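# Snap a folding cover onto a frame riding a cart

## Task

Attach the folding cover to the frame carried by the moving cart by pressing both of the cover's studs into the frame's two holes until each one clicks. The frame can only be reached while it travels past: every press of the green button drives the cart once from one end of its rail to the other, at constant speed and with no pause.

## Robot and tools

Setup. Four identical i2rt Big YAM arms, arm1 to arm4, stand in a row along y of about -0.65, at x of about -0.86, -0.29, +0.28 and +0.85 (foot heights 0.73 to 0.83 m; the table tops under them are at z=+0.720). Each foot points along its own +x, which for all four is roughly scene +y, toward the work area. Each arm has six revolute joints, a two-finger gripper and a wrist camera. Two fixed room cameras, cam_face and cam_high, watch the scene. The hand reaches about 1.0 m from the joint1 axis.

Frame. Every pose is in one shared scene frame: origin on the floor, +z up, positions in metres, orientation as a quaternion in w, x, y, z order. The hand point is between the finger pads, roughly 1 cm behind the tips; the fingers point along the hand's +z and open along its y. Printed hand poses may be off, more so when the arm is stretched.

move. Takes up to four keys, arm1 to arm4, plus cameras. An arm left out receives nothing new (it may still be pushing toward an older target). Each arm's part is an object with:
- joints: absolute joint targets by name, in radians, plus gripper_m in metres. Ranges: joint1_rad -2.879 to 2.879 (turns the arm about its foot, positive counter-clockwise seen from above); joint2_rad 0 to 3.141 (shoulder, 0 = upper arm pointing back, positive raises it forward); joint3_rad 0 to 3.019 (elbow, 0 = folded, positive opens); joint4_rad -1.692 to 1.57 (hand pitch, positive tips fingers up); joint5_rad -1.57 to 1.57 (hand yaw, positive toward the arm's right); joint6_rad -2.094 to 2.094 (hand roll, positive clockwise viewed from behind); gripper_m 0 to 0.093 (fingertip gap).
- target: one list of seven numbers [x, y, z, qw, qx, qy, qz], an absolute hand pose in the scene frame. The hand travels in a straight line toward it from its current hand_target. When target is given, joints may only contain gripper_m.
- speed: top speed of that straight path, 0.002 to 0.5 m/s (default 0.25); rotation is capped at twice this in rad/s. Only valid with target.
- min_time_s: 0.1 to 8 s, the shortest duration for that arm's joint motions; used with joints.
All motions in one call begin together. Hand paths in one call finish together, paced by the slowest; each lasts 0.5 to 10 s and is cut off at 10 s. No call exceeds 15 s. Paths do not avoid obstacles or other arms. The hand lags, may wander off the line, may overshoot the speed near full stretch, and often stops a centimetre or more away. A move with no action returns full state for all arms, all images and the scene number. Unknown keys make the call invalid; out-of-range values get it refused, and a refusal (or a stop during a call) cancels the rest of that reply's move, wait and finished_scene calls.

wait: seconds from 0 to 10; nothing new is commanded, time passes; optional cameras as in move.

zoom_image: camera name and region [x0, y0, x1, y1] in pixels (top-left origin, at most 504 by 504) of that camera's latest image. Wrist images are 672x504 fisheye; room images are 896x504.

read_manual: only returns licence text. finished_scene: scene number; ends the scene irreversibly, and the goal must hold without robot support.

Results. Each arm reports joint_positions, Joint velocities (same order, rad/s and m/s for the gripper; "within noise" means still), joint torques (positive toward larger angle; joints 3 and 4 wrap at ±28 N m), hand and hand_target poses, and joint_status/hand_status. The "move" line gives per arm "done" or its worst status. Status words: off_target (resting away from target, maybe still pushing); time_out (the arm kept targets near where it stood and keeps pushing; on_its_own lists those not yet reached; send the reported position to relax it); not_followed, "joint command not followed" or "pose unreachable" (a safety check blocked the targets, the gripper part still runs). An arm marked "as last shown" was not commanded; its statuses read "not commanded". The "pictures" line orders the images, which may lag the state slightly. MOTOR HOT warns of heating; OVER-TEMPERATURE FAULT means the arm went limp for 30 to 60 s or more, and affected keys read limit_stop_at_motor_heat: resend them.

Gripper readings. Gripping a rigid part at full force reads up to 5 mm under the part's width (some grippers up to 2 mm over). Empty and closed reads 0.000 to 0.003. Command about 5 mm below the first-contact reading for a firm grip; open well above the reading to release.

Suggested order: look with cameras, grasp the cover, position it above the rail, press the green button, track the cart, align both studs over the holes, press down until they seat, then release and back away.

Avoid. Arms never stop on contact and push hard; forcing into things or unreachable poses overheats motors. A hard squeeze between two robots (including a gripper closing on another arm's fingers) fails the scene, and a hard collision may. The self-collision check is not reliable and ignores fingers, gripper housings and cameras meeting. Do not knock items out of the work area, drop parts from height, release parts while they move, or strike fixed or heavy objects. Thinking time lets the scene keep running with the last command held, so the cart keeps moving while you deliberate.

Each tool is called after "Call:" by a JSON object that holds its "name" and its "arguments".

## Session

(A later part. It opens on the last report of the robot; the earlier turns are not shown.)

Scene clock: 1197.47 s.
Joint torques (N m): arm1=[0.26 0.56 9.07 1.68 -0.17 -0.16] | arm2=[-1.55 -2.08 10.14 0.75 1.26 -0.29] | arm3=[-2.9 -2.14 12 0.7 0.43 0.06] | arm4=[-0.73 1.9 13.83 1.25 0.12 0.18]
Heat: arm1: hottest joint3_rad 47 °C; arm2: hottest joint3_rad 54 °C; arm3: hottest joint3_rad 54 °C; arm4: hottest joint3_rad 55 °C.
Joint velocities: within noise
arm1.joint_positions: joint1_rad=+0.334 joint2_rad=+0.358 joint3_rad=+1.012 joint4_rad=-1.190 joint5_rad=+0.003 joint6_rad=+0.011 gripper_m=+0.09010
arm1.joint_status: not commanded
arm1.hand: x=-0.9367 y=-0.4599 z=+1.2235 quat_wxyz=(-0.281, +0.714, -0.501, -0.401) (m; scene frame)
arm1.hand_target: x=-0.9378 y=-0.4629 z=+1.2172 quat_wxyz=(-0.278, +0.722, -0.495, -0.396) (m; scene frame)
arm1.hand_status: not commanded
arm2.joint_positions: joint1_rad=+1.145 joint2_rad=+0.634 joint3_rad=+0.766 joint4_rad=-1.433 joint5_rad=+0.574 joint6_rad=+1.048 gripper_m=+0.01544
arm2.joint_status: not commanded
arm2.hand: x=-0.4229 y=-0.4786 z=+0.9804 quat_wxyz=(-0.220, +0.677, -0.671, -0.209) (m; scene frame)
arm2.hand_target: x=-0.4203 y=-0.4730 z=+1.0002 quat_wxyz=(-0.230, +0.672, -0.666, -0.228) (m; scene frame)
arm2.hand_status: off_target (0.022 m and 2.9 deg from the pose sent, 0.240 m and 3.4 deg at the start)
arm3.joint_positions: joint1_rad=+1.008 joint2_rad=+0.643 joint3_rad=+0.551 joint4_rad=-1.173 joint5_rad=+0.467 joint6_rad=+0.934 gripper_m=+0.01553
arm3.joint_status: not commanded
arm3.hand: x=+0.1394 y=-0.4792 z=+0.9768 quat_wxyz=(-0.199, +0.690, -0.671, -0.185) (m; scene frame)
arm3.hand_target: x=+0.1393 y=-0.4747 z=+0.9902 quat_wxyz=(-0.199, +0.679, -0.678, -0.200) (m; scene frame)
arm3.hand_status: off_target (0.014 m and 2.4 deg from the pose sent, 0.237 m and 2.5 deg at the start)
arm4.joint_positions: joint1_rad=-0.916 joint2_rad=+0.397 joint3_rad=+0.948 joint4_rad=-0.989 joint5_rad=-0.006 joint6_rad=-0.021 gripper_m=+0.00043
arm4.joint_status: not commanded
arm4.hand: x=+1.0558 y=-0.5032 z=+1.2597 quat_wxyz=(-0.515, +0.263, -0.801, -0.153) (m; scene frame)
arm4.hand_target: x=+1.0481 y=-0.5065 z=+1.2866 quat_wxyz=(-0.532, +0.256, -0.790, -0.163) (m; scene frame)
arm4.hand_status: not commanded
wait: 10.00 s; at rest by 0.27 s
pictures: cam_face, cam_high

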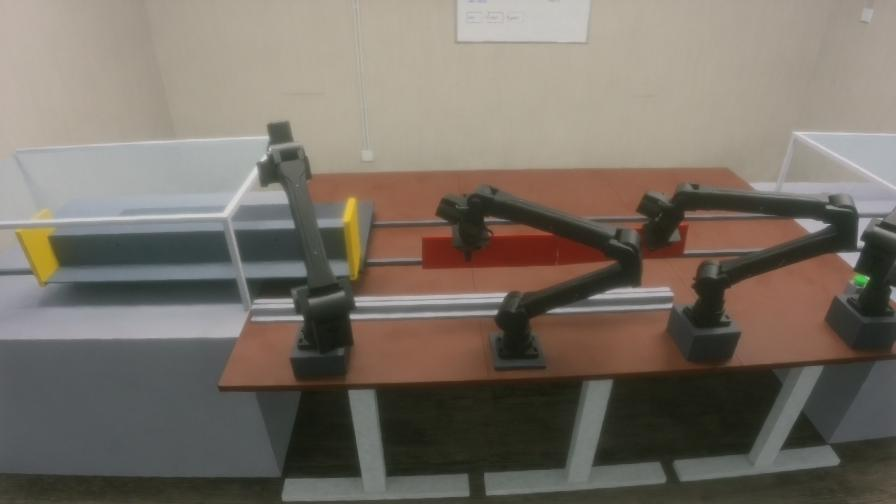

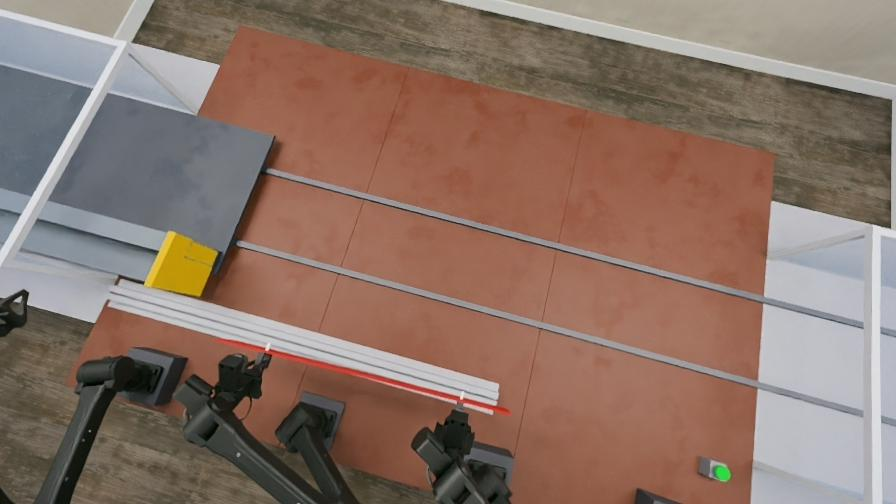

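Call:
{"name": "wait", "arguments": {"seconds": 10}}

Call:
{"name": "wait", "arguments": {"seconds": 10}}

Call:
{"name": "wait", "arguments": {"seconds": 10}}

Call:
{"name": "wait", "arguments": {"seconds": 10}}

Call:
{"name": "wait", "arguments": {"seconds": 10}}

Call:
{"name": "wait", "arguments": {"seconds": 8}}

Call:
{"name": "move", "arguments": {"arm4": {"target":[0.995,-0.47,0.85,-0.2126,0.6743,-0.6743,-0.2126],"speed":0.3}}}

Call:
{"name": "move", "arguments": {"arm4": {"target":[0.995,-0.435,0.772,-0.2126,0.6743,-0.6743,-0.2126],"speed":0.15}}}

Call:
{"name": "move", "arguments": {"arm4": {"target":[0.995,-0.47,0.86,-0.2126,0.6743,-0.6743,-0.2126],"speed":0.2}, "cameras": ["cam_face"]}}

Call:
{"name": "wait", "arguments": {"seconds": 8, "cameras": ["cam_face"]}}

Scene clock: 1214.07 s.
Joint torques (N m): arm1=[-0.21 0.21 8.91 1.55 -0.16 -0.2] | arm2=[-1.55 -2.08 10.14 0.75 1.26 -0.29] | arm3=[-3.02 -2.08 12.01 0.7 0.44 0.07] | arm4=[-0.5 1.9 13.82 1.25 0.12 0.17]
Heat: arm1: hottest joint3_rad 47 °C; arm2: hottest joint3_rad 54 °C; arm3: hottest joint3_rad 54 °C; arm4: hottest joint3_rad 55 °C.
Joint velocities: within noise
arm1.joint_positions: joint1_rad=+0.334 joint2_rad=+0.358 joint3_rad=+1.012 joint4_rad=-1.190 joint5_rad=+0.003 joint6_rad=+0.011 gripper_m=+0.09010
arm1.joint_status: not commanded
arm1.hand: x=-0.9367 y=-0.4599 z=+1.2235 quat_wxyz=(-0.281, +0.714, -0.501, -0.401) (m; scene frame)
arm1.hand_target: x=-0.9378 y=-0.4629 z=+1.2172 quat_wxyz=(-0.278, +0.722, -0.495, -0.396) (m; scene frame)
arm1.hand_status: not commanded
arm2.joint_positions: joint1_rad=+1.145 joint2_rad=+0.634 joint3_rad=+0.766 joint4_rad=-1.433 joint5_rad=+0.574 joint6_rad=+1.048 gripper_m=+0.01544
arm2.joint_status: not commanded
arm2.hand: x=-0.4229 y=-0.4786 z=+0.9804 quat_wxyz=(-0.220, +0.677, -0.671, -0.209) (m; scene frame)
arm2.hand_target: x=-0.4203 y=-0.4730 z=+1.0002 quat_wxyz=(-0.230, +0.672, -0.666, -0.228) (m; scene frame)
arm2.hand_status: off_target (0.022 m and 2.9 deg from the pose sent, 0.240 m and 3.4 deg at the start)
arm3.joint_positions: joint1_rad=+1.008 joint2_rad=+0.643 joint3_rad=+0.551 joint4_rad=-1.173 joint5_rad=+0.467 joint6_rad=+0.934 gripper_m=+0.01553
arm3.joint_status: not commanded
arm3.hand: x=+0.1394 y=-0.4792 z=+0.9768 quat_wxyz=(-0.199, +0.690, -0.671, -0.185) (m; scene frame)
arm3.hand_target: x=+0.1393 y=-0.4747 z=+0.9902 quat_wxyz=(-0.199, +0.679, -0.678, -0.200) (m; scene frame)
arm3.hand_status: off_target (0.014 m and 2.4 deg from the pose sent, 0.237 m and 2.5 deg at the start)
arm4.joint_positions: joint1_rad=-0.916 joint2_rad=+0.397 joint3_rad=+0.948 joint4_rad=-0.989 joint5_rad=-0.006 joint6_rad=-0.021 gripper_m=+0.00043
arm4.joint_status: not commanded
arm4.hand: x=+1.0558 y=-0.5032 z=+1.2597 quat_wxyz=(-0.515, +0.263, -0.801, -0.153) (m; scene frame)
arm4.hand_target: x=+1.0481 y=-0.5065 z=+1.2866 quat_wxyz=(-0.532, +0.256, -0.790, -0.163) (m; scene frame)
arm4.hand_status: not commanded
wait: 10.00 s; at rest from the start
pictures: none

Scene clock: 1224.07 s.
Joint torques (N m): arm1=[-0.73 -0.85 9.24 1.54 -0.12 -0.15] | arm2=[-1.55 -2.08 10.14 0.73 1.26 -0.29] | arm3=[-2.96 -2.08 12.03 0.68 0.44 0.08] | arm4=[-0.73 1.85 13.82 1.31 0.11 0.18]
Heat: arm1: hottest joint3_rad 47 °C; arm2: hottest joint3_rad 54 °C; arm3: hottest joint3_rad 54 °C; arm4: hottest joint3_rad 55 °C.
Joint velocities: within noise
arm1.joint_positions: joint1_rad=+0.334 joint2_rad=+0.358 joint3_rad=+1.012 joint4_rad=-1.190 joint5_rad=+0.003 joint6_rad=+0.011 gripper_m=+0.09010
arm1.joint_status: not commanded
arm1.hand: x=-0.9367 y=-0.4599 z=+1.2235 quat_wxyz=(-0.281, +0.714, -0.501, -0.401) (m; scene frame)
arm1.hand_target: x=-0.9378 y=-0.4629 z=+1.2172 quat_wxyz=(-0.278, +0.722, -0.495, -0.396) (m; scene frame)
arm1.hand_status: not commanded
arm2.joint_positions: joint1_rad=+1.145 joint2_rad=+0.634 joint3_rad=+0.766 joint4_rad=-1.433 joint5_rad=+0.574 joint6_rad=+1.048 gripper_m=+0.01544
arm2.joint_status: not commanded
arm2.hand: x=-0.4229 y=-0.4786 z=+0.9804 quat_wxyz=(-0.220, +0.677, -0.671, -0.209) (m; scene frame)
arm2.hand_target: x=-0.4203 y=-0.4730 z=+1.0002 quat_wxyz=(-0.230, +0.672, -0.666, -0.228) (m; scene frame)
arm2.hand_status: off_target (0.022 m and 2.9 deg from the pose sent, 0.240 m and 3.4 deg at the start)
arm3.joint_positions: joint1_rad=+1.008 joint2_rad=+0.643 joint3_rad=+0.551 joint4_rad=-1.173 joint5_rad=+0.467 joint6_rad=+0.934 gripper_m=+0.01553
arm3.joint_status: not commanded
arm3.hand: x=+0.1394 y=-0.4792 z=+0.9768 quat_wxyz=(-0.199, +0.690, -0.671, -0.185) (m; scene frame)
arm3.hand_target: x=+0.1393 y=-0.4747 z=+0.9902 quat_wxyz=(-0.199, +0.679, -0.678, -0.200) (m; scene frame)
arm3.hand_status: off_target (0.014 m and 2.4 deg from the pose sent, 0.237 m and 2.5 deg at the start)
arm4.joint_positions: joint1_rad=-0.916 joint2_rad=+0.397 joint3_rad=+0.948 joint4_rad=-0.989 joint5_rad=-0.006 joint6_rad=-0.021 gripper_m=+0.00043
arm4.joint_status: not commanded
arm4.hand: x=+1.0558 y=-0.5032 z=+1.2597 quat_wxyz=(-0.515, +0.263, -0.801, -0.153) (m; scene frame)
arm4.hand_target: x=+1.0481 y=-0.5065 z=+1.2866 quat_wxyz=(-0.532, +0.256, -0.790, -0.163) (m; scene frame)
arm4.hand_status: not commanded
wait: 10.00 s; at rest by 0.27 s
pictures: none

Scene clock: 1234.07 s.
Joint torques (N m): arm1=[0.21 0.03 9.07 1.35 -0.15 -0.11] | arm2=[-1.55 -2.08 10.13 0.73 1.26 -0.29] | arm3=[-2.96 -2.02 12.03 0.73 0.44 0.07] | arm4=[-0.79 1.9 13.86 1.32 0.12 0.18]
Heat: arm1: hottest joint3_rad 47 °C; arm2: hottest joint3_rad 54 °C; arm3: hottest joint3_rad 54 °C; arm4: hottest joint3_rad 55 °C.
Joint velocities: within noise
arm1.joint_positions: joint1_rad=+0.334 joint2_rad=+0.358 joint3_rad=+1.012 joint4_rad=-1.190 joint5_rad=+0.003 joint6_rad=+0.011 gripper_m=+0.09010
arm1.joint_status: not commanded
arm1.hand: x=-0.9367 y=-0.4599 z=+1.2235 quat_wxyz=(-0.281, +0.714, -0.501, -0.401) (m; scene frame)
arm1.hand_target: x=-0.9378 y=-0.4629 z=+1.2172 quat_wxyz=(-0.278, +0.722, -0.495, -0.396) (m; scene frame)
arm1.hand_status: not commanded
arm2.joint_positions: joint1_rad=+1.145 joint2_rad=+0.634 joint3_rad=+0.766 joint4_rad=-1.433 joint5_rad=+0.574 joint6_rad=+1.048 gripper_m=+0.01544
arm2.joint_status: not commanded
arm2.hand: x=-0.4229 y=-0.4786 z=+0.9804 quat_wxyz=(-0.220, +0.677, -0.671, -0.209) (m; scene frame)
arm2.hand_target: x=-0.4203 y=-0.4730 z=+1.0002 quat_wxyz=(-0.230, +0.672, -0.666, -0.228) (m; scene frame)
arm2.hand_status: off_target (0.022 m and 2.9 deg from the pose sent, 0.240 m and 3.4 deg at the start)
arm3.joint_positions: joint1_rad=+1.008 joint2_rad=+0.643 joint3_rad=+0.551 joint4_rad=-1.173 joint5_rad=+0.467 joint6_rad=+0.934 gripper_m=+0.01553
arm3.joint_status: not commanded
arm3.hand: x=+0.1394 y=-0.4792 z=+0.9768 quat_wxyz=(-0.199, +0.690, -0.671, -0.185) (m; scene frame)
arm3.hand_target: x=+0.1393 y=-0.4747 z=+0.9902 quat_wxyz=(-0.199, +0.679, -0.678, -0.200) (m; scene frame)
arm3.hand_status: off_target (0.014 m and 2.4 deg from the pose sent, 0.237 m and 2.5 deg at the start)
arm4.joint_positions: joint1_rad=-0.916 joint2_rad=+0.397 joint3_rad=+0.948 joint4_rad=-0.989 joint5_rad=-0.006 joint6_rad=-0.021 gripper_m=+0.00043
arm4.joint_status: not commanded
arm4.hand: x=+1.0558 y=-0.5032 z=+1.2597 quat_wxyz=(-0.515, +0.263, -0.801, -0.153) (m; scene frame)
arm4.hand_target: x=+1.0481 y=-0.5065 z=+1.2866 quat_wxyz=(-0.532, +0.256, -0.790, -0.163) (m; scene frame)
arm4.hand_status: not commanded
wait: 10.00 s; at rest by 0.27 s
pictures: none

Scene clock: 1244.07 s.
Joint torques (N m): arm1=[-0.67 0.38 9.09 1.46 -0.17 -0.11] | arm2=[-1.55 -2.08 10.14 0.73 1.26 -0.29] | arm3=[-2.96 -2.14 12.07 0.73 0.43 0.07] | arm4=[-0.73 1.85 13.86 1.28 0.11 0.17]
Heat: arm1: hottest joint3_rad 47 °C; arm2: hottest joint3_rad 54 °C; arm3: hottest joint3_rad 54 °C; arm4: hottest joint3_rad 55 °C.
Joint velocities: within noise
arm1.joint_positions: joint1_rad=+0.334 joint2_rad=+0.358 joint3_rad=+1.012 joint4_rad=-1.190 joint5_rad=+0.003 joint6_rad=+0.011 gripper_m=+0.09010
arm1.joint_status: not commanded
arm1.hand: x=-0.9367 y=-0.4599 z=+1.2235 quat_wxyz=(-0.281, +0.714, -0.501, -0.401) (m; scene frame)
arm1.hand_target: x=-0.9378 y=-0.4629 z=+1.2172 quat_wxyz=(-0.278, +0.722, -0.495, -0.396) (m; scene frame)
arm1.hand_status: not commanded
arm2.joint_positions: joint1_rad=+1.145 joint2_rad=+0.634 joint3_rad=+0.766 joint4_rad=-1.433 joint5_rad=+0.574 joint6_rad=+1.048 gripper_m=+0.01544
arm2.joint_status: not commanded
arm2.hand: x=-0.4229 y=-0.4786 z=+0.9804 quat_wxyz=(-0.220, +0.677, -0.671, -0.209) (m; scene frame)
arm2.hand_target: x=-0.4203 y=-0.4730 z=+1.0002 quat_wxyz=(-0.230, +0.672, -0.666, -0.228) (m; scene frame)
arm2.hand_status: off_target (0.022 m and 2.9 deg from the pose sent, 0.240 m and 3.4 deg at the start)
arm3.joint_positions: joint1_rad=+1.008 joint2_rad=+0.643 joint3_rad=+0.551 joint4_rad=-1.173 joint5_rad=+0.467 joint6_rad=+0.934 gripper_m=+0.01553
arm3.joint_status: not commanded
arm3.hand: x=+0.1394 y=-0.4792 z=+0.9768 quat_wxyz=(-0.199, +0.690, -0.671, -0.185) (m; scene frame)
arm3.hand_target: x=+0.1393 y=-0.4747 z=+0.9902 quat_wxyz=(-0.199, +0.679, -0.678, -0.200) (m; scene frame)
arm3.hand_status: off_target (0.014 m and 2.4 deg from the pose sent, 0.237 m and 2.5 deg at the start)
arm4.joint_positions: joint1_rad=-0.916 joint2_rad=+0.397 joint3_rad=+0.948 joint4_rad=-0.989 joint5_rad=-0.006 joint6_rad=-0.021 gripper_m=+0.00043
arm4.joint_status: not commanded
arm4.hand: x=+1.0558 y=-0.5032 z=+1.2597 quat_wxyz=(-0.515, +0.263, -0.801, -0.153) (m; scene frame)
arm4.hand_target: x=+1.0481 y=-0.5065 z=+1.2866 quat_wxyz=(-0.532, +0.256, -0.790, -0.163) (m; scene frame)
arm4.hand_status: not commanded
wait: 10.00 s; at rest by 0.27 s
pictures: none

Scene clock: 1254.07 s.
Joint torques (N m): arm1=[-0.09 0.15 9.09 1.59 -0.17 -0.14] | arm2=[-1.49 -2.08 10.14 0.73 1.26 -0.29] | arm3=[-3.08 -1.9 12.05 0.66 0.44 0.07] | arm4=[-0.62 1.96 13.83 1.31 0.12 0.16]
Heat: arm1: hottest joint3_rad 46 °C; arm2: hottest joint3_rad 54 °C; arm3: hottest joint3_rad 54 °C; arm4: hottest joint3_rad 55 °C.
Joint velocities: within noise
arm1.joint_positions: joint1_rad=+0.334 joint2_rad=+0.358 joint3_rad=+1.012 joint4_rad=-1.190 joint5_rad=+0.003 joint6_rad=+0.011 gripper_m=+0.09010
arm1.joint_status: not commanded
arm1.hand: x=-0.9367 y=-0.4599 z=+1.2235 quat_wxyz=(-0.281, +0.714, -0.501, -0.401) (m; scene frame)
arm1.hand_target: x=-0.9378 y=-0.4629 z=+1.2172 quat_wxyz=(-0.278, +0.722, -0.495, -0.396) (m; scene frame)
arm1.hand_status: not commanded
arm2.joint_positions: joint1_rad=+1.145 joint2_rad=+0.634 joint3_rad=+0.766 joint4_rad=-1.433 joint5_rad=+0.574 joint6_rad=+1.048 gripper_m=+0.01544
arm2.joint_status: not commanded
arm2.hand: x=-0.4229 y=-0.4786 z=+0.9804 quat_wxyz=(-0.220, +0.677, -0.671, -0.209) (m; scene frame)
arm2.hand_target: x=-0.4203 y=-0.4730 z=+1.0002 quat_wxyz=(-0.230, +0.672, -0.666, -0.228) (m; scene frame)
arm2.hand_status: off_target (0.022 m and 2.9 deg from the pose sent, 0.240 m and 3.4 deg at the start)
arm3.joint_positions: joint1_rad=+1.008 joint2_rad=+0.643 joint3_rad=+0.551 joint4_rad=-1.173 joint5_rad=+0.467 joint6_rad=+0.934 gripper_m=+0.01553
arm3.joint_status: not commanded
arm3.hand: x=+0.1394 y=-0.4792 z=+0.9768 quat_wxyz=(-0.199, +0.690, -0.671, -0.185) (m; scene frame)
arm3.hand_target: x=+0.1393 y=-0.4747 z=+0.9902 quat_wxyz=(-0.199, +0.679, -0.678, -0.200) (m; scene frame)
arm3.hand_status: off_target (0.014 m and 2.4 deg from the pose sent, 0.237 m and 2.5 deg at the start)
arm4.joint_positions: joint1_rad=-0.916 joint2_rad=+0.397 joint3_rad=+0.948 joint4_rad=-0.989 joint5_rad=-0.006 joint6_rad=-0.021 gripper_m=+0.00043
arm4.joint_status: not commanded
arm4.hand: x=+1.0558 y=-0.5032 z=+1.2597 quat_wxyz=(-0.515, +0.263, -0.801, -0.153) (m; scene frame)
arm4.hand_target: x=+1.0481 y=-0.5065 z=+1.2866 quat_wxyz=(-0.532, +0.256, -0.790, -0.163) (m; scene frame)
arm4.hand_status: not commanded
wait: 10.00 s; at rest by 0.27 s
pictures: none

Scene clock: 1262.07 s.
Joint torques (N m): arm1=[-0.26 0.15 9.09 1.62 -0.15 -0.14] | arm2=[-1.55 -2.08 10.14 0.73 1.26 -0.29] | arm3=[-3.08 -2.08 12.08 0.66 0.42 0.06] | arm4=[-0.73 1.79 13.82 1.25 0.11 0.18]
Heat: arm1: hottest joint3_rad 46 °C; arm2: hottest joint3_rad 54 °C; arm3: hottest joint3_rad 54 °C; arm4: hottest joint3_rad 55 °C.
Joint velocities: within noise
arm1.joint_positions: joint1_rad=+0.334 joint2_rad=+0.358 joint3_rad=+1.012 joint4_rad=-1.190 joint5_rad=+0.003 joint6_rad=+0.011 gripper_m=+0.09010
arm1.joint_status: not commanded
arm1.hand: x=-0.9367 y=-0.4599 z=+1.2235 quat_wxyz=(-0.281, +0.714, -0.501, -0.401) (m; scene frame)
arm1.hand_target: x=-0.9378 y=-0.4629 z=+1.2172 quat_wxyz=(-0.278, +0.722, -0.495, -0.396) (m; scene frame)
arm1.hand_status: not commanded
arm2.joint_positions: joint1_rad=+1.145 joint2_rad=+0.634 joint3_rad=+0.766 joint4_rad=-1.433 joint5_rad=+0.574 joint6_rad=+1.048 gripper_m=+0.01544
arm2.joint_status: not commanded
arm2.hand: x=-0.4229 y=-0.4786 z=+0.9804 quat_wxyz=(-0.220, +0.677, -0.671, -0.209) (m; scene frame)
arm2.hand_target: x=-0.4203 y=-0.4730 z=+1.0002 quat_wxyz=(-0.230, +0.672, -0.666, -0.228) (m; scene frame)
arm2.hand_status: off_target (0.022 m and 2.9 deg from the pose sent, 0.240 m and 3.4 deg at the start)
arm3.joint_positions: joint1_rad=+1.008 joint2_rad=+0.643 joint3_rad=+0.551 joint4_rad=-1.173 joint5_rad=+0.467 joint6_rad=+0.934 gripper_m=+0.01553
arm3.joint_status: not commanded
arm3.hand: x=+0.1394 y=-0.4792 z=+0.9768 quat_wxyz=(-0.199, +0.690, -0.671, -0.185) (m; scene frame)
arm3.hand_target: x=+0.1393 y=-0.4747 z=+0.9902 quat_wxyz=(-0.199, +0.679, -0.678, -0.200) (m; scene frame)
arm3.hand_status: off_target (0.014 m and 2.4 deg from the pose sent, 0.237 m and 2.5 deg at the start)
arm4.joint_positions: joint1_rad=-0.916 joint2_rad=+0.397 joint3_rad=+0.948 joint4_rad=-0.989 joint5_rad=-0.006 joint6_rad=-0.021 gripper_m=+0.00043
arm4.joint_status: not commanded
arm4.hand: x=+1.0558 y=-0.5032 z=+1.2597 quat_wxyz=(-0.515, +0.263, -0.801, -0.153) (m; scene frame)
arm4.hand_target: x=+1.0481 y=-0.5065 z=+1.2866 quat_wxyz=(-0.532, +0.256, -0.790, -0.163) (m; scene frame)
arm4.hand_status: not commanded
wait: 8.00 s; at rest by 0.27 s
pictures: none

Scene clock: 1264.50 s.
Joint torques (N m): arm1=[-0.03 0.21 9.1 1.58 -0.17 -0.11] | arm2=[-1.55 -2.08 10.14 0.75 1.26 -0.29] | arm3=[-3.02 -2.14 12.04 0.69 0.43 0.07] | arm4=[-1.38 2.08 9.16 1.65 -0.01 0.02]
Heat: arm1: hottest joint3_rad 46 °C; arm2: hottest joint3_rad 54 °C; arm3: hottest joint3_rad 54 °C; arm4: hottest joint3_rad 55 °C.
move: arm4 not_followed
Joint velocities: within noise
arm1, arm2: as last shown
arm3.joint_positions: joint1_rad=+1.008 joint2_rad=+0.643 joint3_rad=+0.551 joint4_rad=-1.173 joint5_rad=+0.467 joint6_rad=+0.934 gripper_m=+0.01553
arm3.joint_status: not commanded
arm3.hand: x=+0.1394 y=-0.4792 z=+0.9768 quat_wxyz=(-0.199, +0.690, -0.671, -0.185) (m; scene frame)
arm3.hand_target: x=+0.1393 y=-0.4747 z=+0.9902 quat_wxyz=(-0.199, +0.679, -0.678, -0.200) (m; scene frame)
arm3.hand_status: not commanded
arm4.joint_positions: joint1_rad=-0.916 joint2_rad=+0.397 joint3_rad=+0.948 joint4_rad=-0.989 joint5_rad=-0.015 joint6_rad=-0.021 gripper_m=+0.00043
arm4.joint_status: not commanded
arm4.hand: x=+1.0549 y=-0.5019 z=+1.2597 quat_wxyz=(-0.514, +0.265, -0.800, -0.156) (m; scene frame)
arm4.hand_target: x=+1.0549 y=-0.5019 z=+1.2597 quat_wxyz=(-0.514, +0.265, -0.800, -0.156) (m; scene frame)
arm4.hand_status: not_followed (0.415 m and 61.1 deg from the pose sent, 0.416 m and 61.4 deg at the start; pose on its path clipped on 51 of 68 steps)
pictures: none
pose unreachable (arm4 arm): on one or more control steps of this call this arm could not follow its commanded pose, so it was not sent that pose on those steps. On the call's last step it was still not sent that pose. It may still have moved: this result reports where it is.
cause: moving toward the commanded pose would bring a part of the arm too close to another arm (this arm's forearm (the part past joint 3) and the arm3 arm's upper arm (the part past joint 2), at the place that arm is still heading or pushing toward).

Scene clock: 1268.60 s.
Joint torques (N m): arm1=[-1.03 0.03 9.21 1.65 -0.16 -0.16] | arm2=[-1.55 -2.08 10.13 0.73 1.26 -0.29] | arm3=[-2.9 -2.2 12.01 0.65 0.43 0.07] | arm4=[-1.32 2.02 9.28 1.68 -0.02 0.02]
Heat: arm1: hottest joint3_rad 46 °C; arm2: hottest joint3_rad 54 °C; arm3: hottest joint3_rad 54 °C; arm4: hottest joint3_rad 54 °C.
move: arm4 not_followed
Joint velocities: within noise
arm1, arm2: as last shown
arm3.joint_positions: joint1_rad=+1.008 joint2_rad=+0.643 joint3_rad=+0.551 joint4_rad=-1.173 joint5_rad=+0.467 joint6_rad=+0.934 gripper_m=+0.01553
arm3.joint_status: not commanded
arm3.hand: x=+0.1394 y=-0.4792 z=+0.9768 quat_wxyz=(-0.199, +0.690, -0.671, -0.185) (m; scene frame)
arm3.hand_target: x=+0.1393 y=-0.4747 z=+0.9902 quat_wxyz=(-0.199, +0.679, -0.678, -0.200) (m; scene frame)
arm3.hand_status: not commanded
arm4.joint_positions: joint1_rad=-0.916 joint2_rad=+0.392 joint3_rad=+0.909 joint4_rad=-0.989 joint5_rad=-0.041 joint6_rad=-0.021 gripper_m=+0.00043
arm4.joint_status: not commanded
arm4.on_its_own: joint3_rad is held at +0.908, not at your +1.000; joint5_rad is held at -0.041, not at your +0.000
arm4.hand: x=+1.0541 y=-0.4972 z=+1.2388 quat_wxyz=(-0.497, +0.275, -0.807, -0.163) (m; scene frame)
arm4.hand_target: x=+1.0541 y=-0.4972 z=+1.2388 quat_wxyz=(-0.497, +0.275, -0.807, -0.163) (m; scene frame)
arm4.hand_status: not_followed (0.475 m and 59.2 deg from the pose sent, 0.496 m and 61.1 deg at the start; pose on its path clipped on 82 of 109 steps)
pictures: none
pose unreachable (arm4 arm): on one or more control steps of this call this arm could not follow its commanded pose, so it was not sent that pose on those steps. On the call's last step it was still not sent that pose. It may still have moved: this result reports where it is.
cause: moving toward the commanded pose would bring a part of the arm too close to another arm (this arm's forearm (the part past joint 3) and the arm3 arm's upper arm (the part past joint 2), along the way the arms are being sent, or toward where that arm still pushes).

Scene clock: 1271.73 s.
Joint torques (N m): arm1=[-0.79 0.21 9.22 1.52 -0.19 -0.16] | arm2=[-1.55 -2.08 10.14 0.73 1.26 -0.29] | arm3=[-3.08 -2.2 12.08 0.69 0.43 0.06] | arm4=[-1.32 1.96 9.28 1.68 -0.02 0.02]
Heat: arm1: hottest joint3_rad 46 °C; arm2: hottest joint3_rad 54 °C; arm3: hottest joint3_rad 54 °C; arm4: hottest joint3_rad 53 °C.
move: arm4 not_followed
Joint velocities: within noise
arm1, arm2: as last shown
arm3.joint_positions: joint1_rad=+1.008 joint2_rad=+0.643 joint3_rad=+0.551 joint4_rad=-1.173 joint5_rad=+0.467 joint6_rad=+0.934 gripper_m=+0.01553
arm3.joint_status: not commanded
arm3.hand: x=+0.1394 y=-0.4792 z=+0.9768 quat_wxyz=(-0.199, +0.690, -0.671, -0.185) (m; scene frame)
arm3.hand_target: x=+0.1393 y=-0.4747 z=+0.9902 quat_wxyz=(-0.199, +0.679, -0.678, -0.200) (m; scene frame)
arm3.hand_status: not commanded
arm4.joint_positions: joint1_rad=-0.916 joint2_rad=+0.392 joint3_rad=+0.898 joint4_rad=-0.989 joint5_rad=-0.052 joint6_rad=-0.021 gripper_m=+0.00043
arm4.joint_status: not commanded
arm4.on_its_own: joint3_rad is held at +0.898, not at your +1.000; joint5_rad is held at -0.052, not at your +0.000
arm4.hand: x=+1.0536 y=-0.4953 z=+1.2328 quat_wxyz=(-0.491, +0.278, -0.809, -0.166) (m; scene frame)
arm4.hand_target: x=+1.0536 y=-0.4953 z=+1.2328 quat_wxyz=(-0.491, +0.278, -0.809, -0.166) (m; scene frame)
arm4.hand_status: not_followed (0.378 m and 58.5 deg from the pose sent, 0.384 m and 59.2 deg at the start; pose on its path clipped on 58 of 80 steps)
pictures: cam_face
pose unreachable (arm4 arm): on one or more control steps of this call this arm could not follow its commanded pose, so it was not sent that pose on those steps. On the call's last step it was still not sent that pose. It may still have moved: this result reports where it is.
cause: moving toward the commanded pose would bring a part of the arm too close to another arm (this arm's forearm (the part past joint 3) and the arm3 arm's upper arm (the part past joint 2), at the place that arm is still heading or pushing toward).

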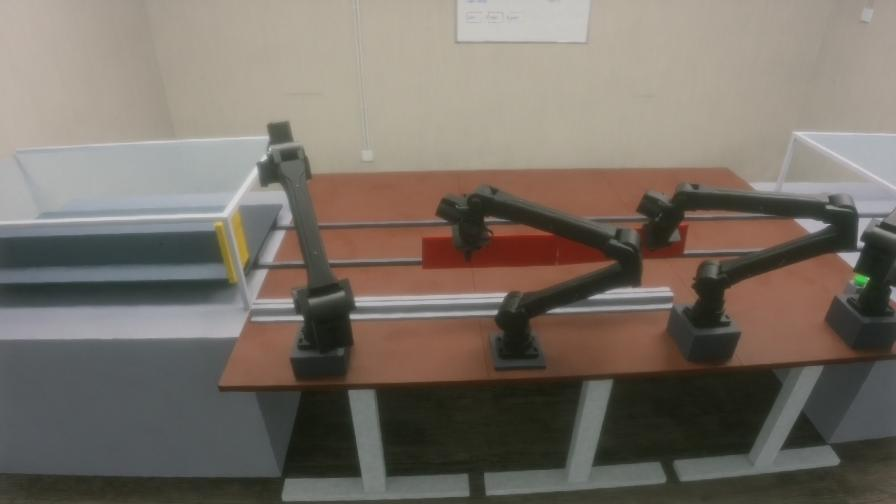

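Scene clock: 1279.73 s.
Joint torques (N m): arm1=[0.15 0.56 9.18 1.61 -0.17 -0.18] | arm2=[-1.55 -2.08 10.13 0.73 1.26 -0.29] | arm3=[-3.02 -2.02 12.04 0.68 0.43 0.06] | arm4=[-1.49 1.9 9.28 1.65 -0.03 0.02]
Heat: arm1: hottest joint3_rad 46 °C; arm2: hottest joint3_rad 54 °C; arm3: hottest joint3_rad 54 °C; arm4: hottest joint3_rad 52 °C.
Joint velocities: within noise
arm1.joint_positions: joint1_rad=+0.334 joint2_rad=+0.358 joint3_rad=+1.012 joint4_rad=-1.190 joint5_rad=+0.003 joint6_rad=+0.011 gripper_m=+0.09010
arm1.joint_status: not commanded
arm1.hand: x=-0.9367 y=-0.4599 z=+1.2235 quat_wxyz=(-0.281, +0.714, -0.501, -0.401) (m; scene frame)
arm1.hand_target: x=-0.9378 y=-0.4629 z=+1.2172 quat_wxyz=(-0.278, +0.722, -0.495, -0.396) (m; scene frame)
arm1.hand_status: not commanded
arm2.joint_positions: joint1_rad=+1.145 joint2_rad=+0.634 joint3_rad=+0.766 joint4_rad=-1.433 joint5_rad=+0.574 joint6_rad=+1.048 gripper_m=+0.01544
arm2.joint_status: not commanded
arm2.hand: x=-0.4229 y=-0.4786 z=+0.9804 quat_wxyz=(-0.220, +0.677, -0.671, -0.209) (m; scene frame)
arm2.hand_target: x=-0.4203 y=-0.4730 z=+1.0002 quat_wxyz=(-0.230, +0.672, -0.666, -0.228) (m; scene frame)
arm2.hand_status: not commanded
arm3.joint_positions: joint1_rad=+1.008 joint2_rad=+0.643 joint3_rad=+0.551 joint4_rad=-1.173 joint5_rad=+0.467 joint6_rad=+0.934 gripper_m=+0.01553
arm3.joint_status: not commanded
arm3.hand: x=+0.1394 y=-0.4792 z=+0.9768 quat_wxyz=(-0.199, +0.690, -0.671, -0.185) (m; scene frame)
arm3.hand_target: x=+0.1393 y=-0.4747 z=+0.9902 quat_wxyz=(-0.199, +0.679, -0.678, -0.200) (m; scene frame)
arm3.hand_status: not commanded
arm4.joint_positions: joint1_rad=-0.916 joint2_rad=+0.392 joint3_rad=+0.898 joint4_rad=-0.989 joint5_rad=-0.052 joint6_rad=-0.021 gripper_m=+0.00043
arm4.joint_status: not commanded
arm4.on_its_own: joint3_rad is held at +0.898, not at your +1.000; joint5_rad is held at -0.052, not at your +0.000
arm4.hand: x=+1.0536 y=-0.4953 z=+1.2328 quat_wxyz=(-0.491, +0.278, -0.809, -0.166) (m; scene frame)
arm4.hand_target: x=+1.0536 y=-0.4953 z=+1.2328 quat_wxyz=(-0.491, +0.278, -0.809, -0.166) (m; scene frame)
arm4.hand_status: off_target (0.378 m and 58.5 deg from the pose sent, 0.384 m and 59.2 deg at the start; pose on its path clipped on 58 of 80 steps)
wait: 8.00 s; at rest by 0.27 s
pictures: cam_face

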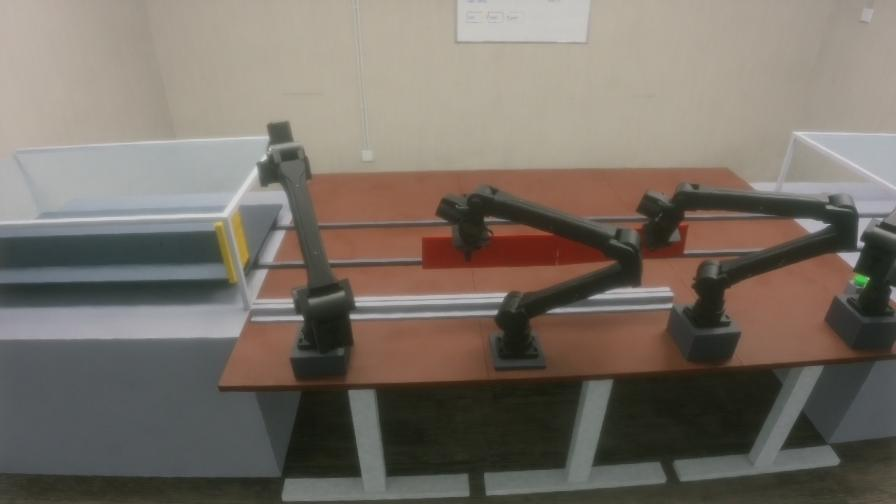

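Call:
{"name": "move", "arguments": {"arm2": {"target":[-0.63,-0.47,1.0,-0.2302,0.6686,-0.6686,-0.2302],"speed":0.15}, "arm3": {"target":[-0.07,-0.475,0.99,-0.2008,0.678,-0.678,-0.2008],"speed":0.15}}}

Call:
{"name": "move", "arguments": {"arm4": {"target":[0.995,-0.47,0.85,-0.2126,0.6743,-0.6743,-0.2126],"speed":0.3}, "cameras": ["cam_face"]}}

Call:
{"name": "move", "arguments": {"arm4": {"target":[0.995,-0.435,0.772,-0.2126,0.6743,-0.6743,-0.2126],"speed":0.15}}}

Call:
{"name": "move", "arguments": {"arm4": {"target":[0.995,-0.47,0.86,-0.2126,0.6743,-0.6743,-0.2126],"speed":0.2}, "cameras": ["cam_face","cam_high"]}}

Scene clock: 1287.00 s.
Joint torques (N m): arm1=[-0.32 0.97 9.1 1.42 -0.23 -0.13] | arm2=[-0.38 -9.05 13.7 0.02 1.81 -0.11] | arm3=[-1.73 -8.29 14.05 0.5 1.21 0.22] | arm4=[-1.44 1.9 9.32 1.65 -0.01 0.02]
Heat: arm1: hottest joint3_rad 46 °C; arm2: hottest joint3_rad 54 °C; arm3: hottest joint3_rad 54 °C; arm4: hottest joint3_rad 51 °C.
move: arm2 off_target; arm3 off_target
Joint velocities: within noise
arm1, arm4: as last shown
arm2.joint_positions: joint1_rad=+1.378 joint2_rad=+1.245 joint3_rad=+1.046 joint4_rad=-1.318 joint5_rad=+0.623 joint6_rad=+1.346 gripper_m=+0.01544
arm2.joint_status: not commanded
arm2.hand: x=-0.6106 y=-0.4773 z=+0.9561 quat_wxyz=(-0.235, +0.676, -0.672, -0.189) (m; scene frame)
arm2.hand_target: x=-0.6268 y=-0.4694 z=+0.9987 quat_wxyz=(-0.230, +0.665, -0.671, -0.233) (m; scene frame)
arm2.hand_status: off_target (0.049 m and 4.8 deg from the pose sent, 0.208 m and 2.9 deg at the start)
arm3.joint_positions: joint1_rad=+1.313 joint2_rad=+1.277 joint3_rad=+0.904 joint4_rad=-1.083 joint5_rad=+0.539 joint6_rad=+1.285 gripper_m=+0.01553
arm3.joint_status: not commanded
arm3.hand: x=-0.0496 y=-0.4836 z=+0.9677 quat_wxyz=(-0.206, +0.688, -0.673, -0.176) (m; scene frame)
arm3.hand_target: x=-0.0688 y=-0.4755 z=+0.9898 quat_wxyz=(-0.201, +0.675, -0.680, -0.203) (m; scene frame)
arm3.hand_status: off_target (0.031 m and 3.2 deg from the pose sent, 0.210 m and 2.4 deg at the start)
arm4.on_its_own: joint3_rad is held at +0.898, not at your +1.000; joint5_rad is held at -0.052, not at your +0.000
pictures: none

Scene clock: 1289.87 s.
Joint torques (N m): arm1=[-0.21 0.44 9.09 1.43 -0.16 -0.12] | arm2=[-0.44 -9.05 13.7 0.02 1.81 -0.11] | arm3=[-1.73 -8.23 14.05 0.47 1.21 0.21] | arm4=[-0.73 0.21 8.28 1.33 -0.4 -0.11]
Heat: arm1: hottest joint3_rad 46 °C; arm2: hottest joint3_rad 55 °C; arm3: hottest joint3_rad 55 °C; arm4: hottest joint3_rad 51 °C.
move: arm4 off_target
Joint velocities: within noise
arm1, arm2, arm3: as last shown
arm4.joint_positions: joint1_rad=-1.028 joint2_rad=+0.857 joint3_rad=+0.231 joint4_rad=-0.644 joint5_rad=-0.534 joint6_rad=-0.966 gripper_m=+0.00042
arm4.joint_status: not commanded
arm4.hand: x=+0.9899 y=-0.4756 z=+0.8479 quat_wxyz=(-0.202, +0.666, -0.685, -0.214) (m; scene frame)
arm4.hand_target: x=+0.9936 y=-0.4716 z=+0.8499 quat_wxyz=(-0.209, +0.673, -0.677, -0.212) (m; scene frame)
arm4.hand_status: off_target (0.008 m and 2.1 deg from the pose sent, 0.388 m and 58.5 deg at the start)
pictures: cam_face

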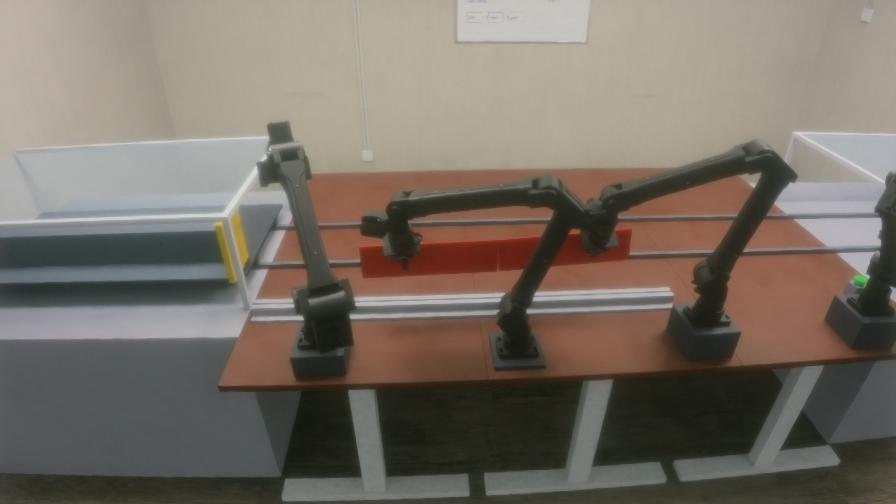

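Scene clock: 1291.70 s.
Joint torques (N m): arm1=[-0.44 0.44 9.07 1.48 -0.17 -0.19] | arm2=[-0.38 -9.05 13.71 0.02 1.82 -0.11] | arm3=[-1.61 -8.12 14.05 0.47 1.21 0.21] | arm4=[-0.09 2.84 4.71 1.65 1.7 0.06]
Heat: arm1: hottest joint3_rad 46 °C; arm2: hottest joint3_rad 56 °C; arm3: hottest joint3_rad 55 °C; arm4: hottest joint3_rad 50 °C.
move: arm4 off_target
Joint velocities: within noise
arm1, arm2, arm3: as last shown
arm4.joint_positions: joint1_rad=-0.867 joint2_rad=+1.242 joint3_rad=+0.166 joint4_rad=-0.011 joint5_rad=-0.535 joint6_rad=-0.809 gripper_m=+0.00042
arm4.joint_status: not commanded
arm4.hand: x=+0.9993 y=-0.4267 z=+0.8008 quat_wxyz=(-0.251, +0.674, -0.655, -0.233) (m; scene frame)
arm4.hand_target: x=+0.9934 y=-0.4375 z=+0.7795 quat_wxyz=(-0.216, +0.675, -0.672, -0.214) (m; scene frame)
arm4.hand_status: off_target (0.030 m and 5.4 deg from the pose sent, 0.086 m and 2.1 deg at the start)
pictures: none

Scene clock: 1293.47 s.
Joint torques (N m): arm1=[0.26 0.32 8.99 1.32 -0.18 -0.16] | arm2=[-0.38 -9.11 13.7 0.01 1.82 -0.12] | arm3=[-1.61 -8.12 14.05 0.51 1.21 0.22] | arm4=[-2.08 -0.38 11.88 0.09 -0.59 -0.12]
Heat: arm1: hottest joint3_rad 46 °C; arm2: hottest joint3_rad 57 °C; arm3: hottest joint3_rad 55 °C; arm4: hottest joint3_rad 50 °C.
move: arm4 off_target
Joint velocities: within noise
arm1, arm2, arm3: as last shown
arm4.joint_positions: joint1_rad=-0.997 joint2_rad=+0.860 joint3_rad=+0.203 joint4_rad=-0.643 joint5_rad=-0.523 joint6_rad=-0.957 gripper_m=+0.00042
arm4.joint_status: not commanded
arm4.hand: x=+0.9750 y=-0.4790 z=+0.8363 quat_wxyz=(-0.183, +0.672, -0.684, -0.217) (m; scene frame)
arm4.hand_target: x=+0.9932 y=-0.4694 z=+0.8563 quat_wxyz=(-0.208, +0.677, -0.674, -0.211) (m; scene frame)
arm4.hand_status: off_target (0.032 m and 3.6 deg from the pose sent, 0.073 m and 5.4 deg at the start)
pictures: cam_face, cam_high

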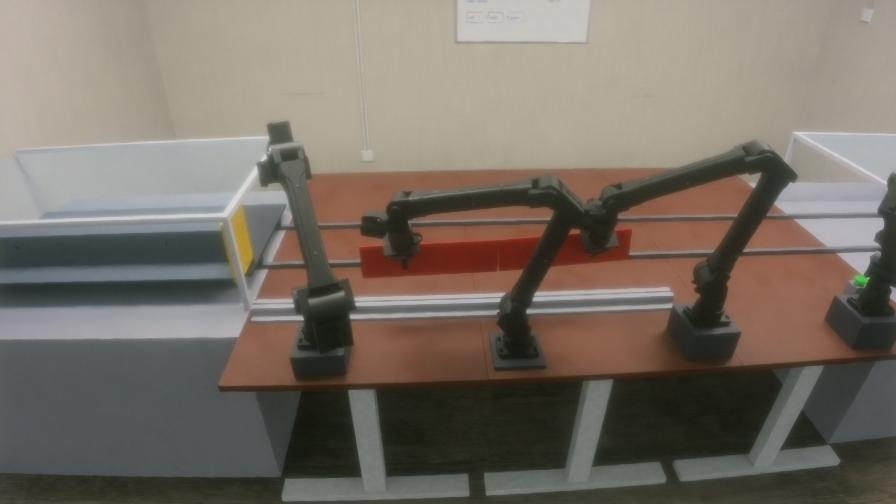

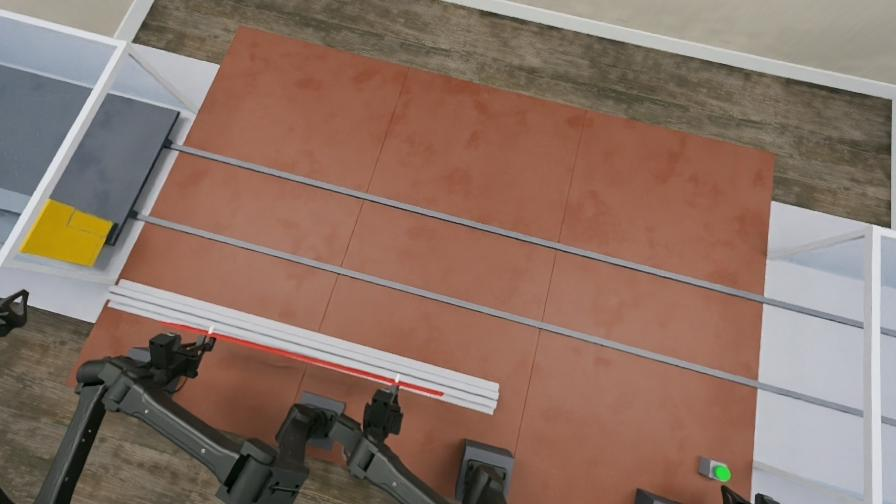

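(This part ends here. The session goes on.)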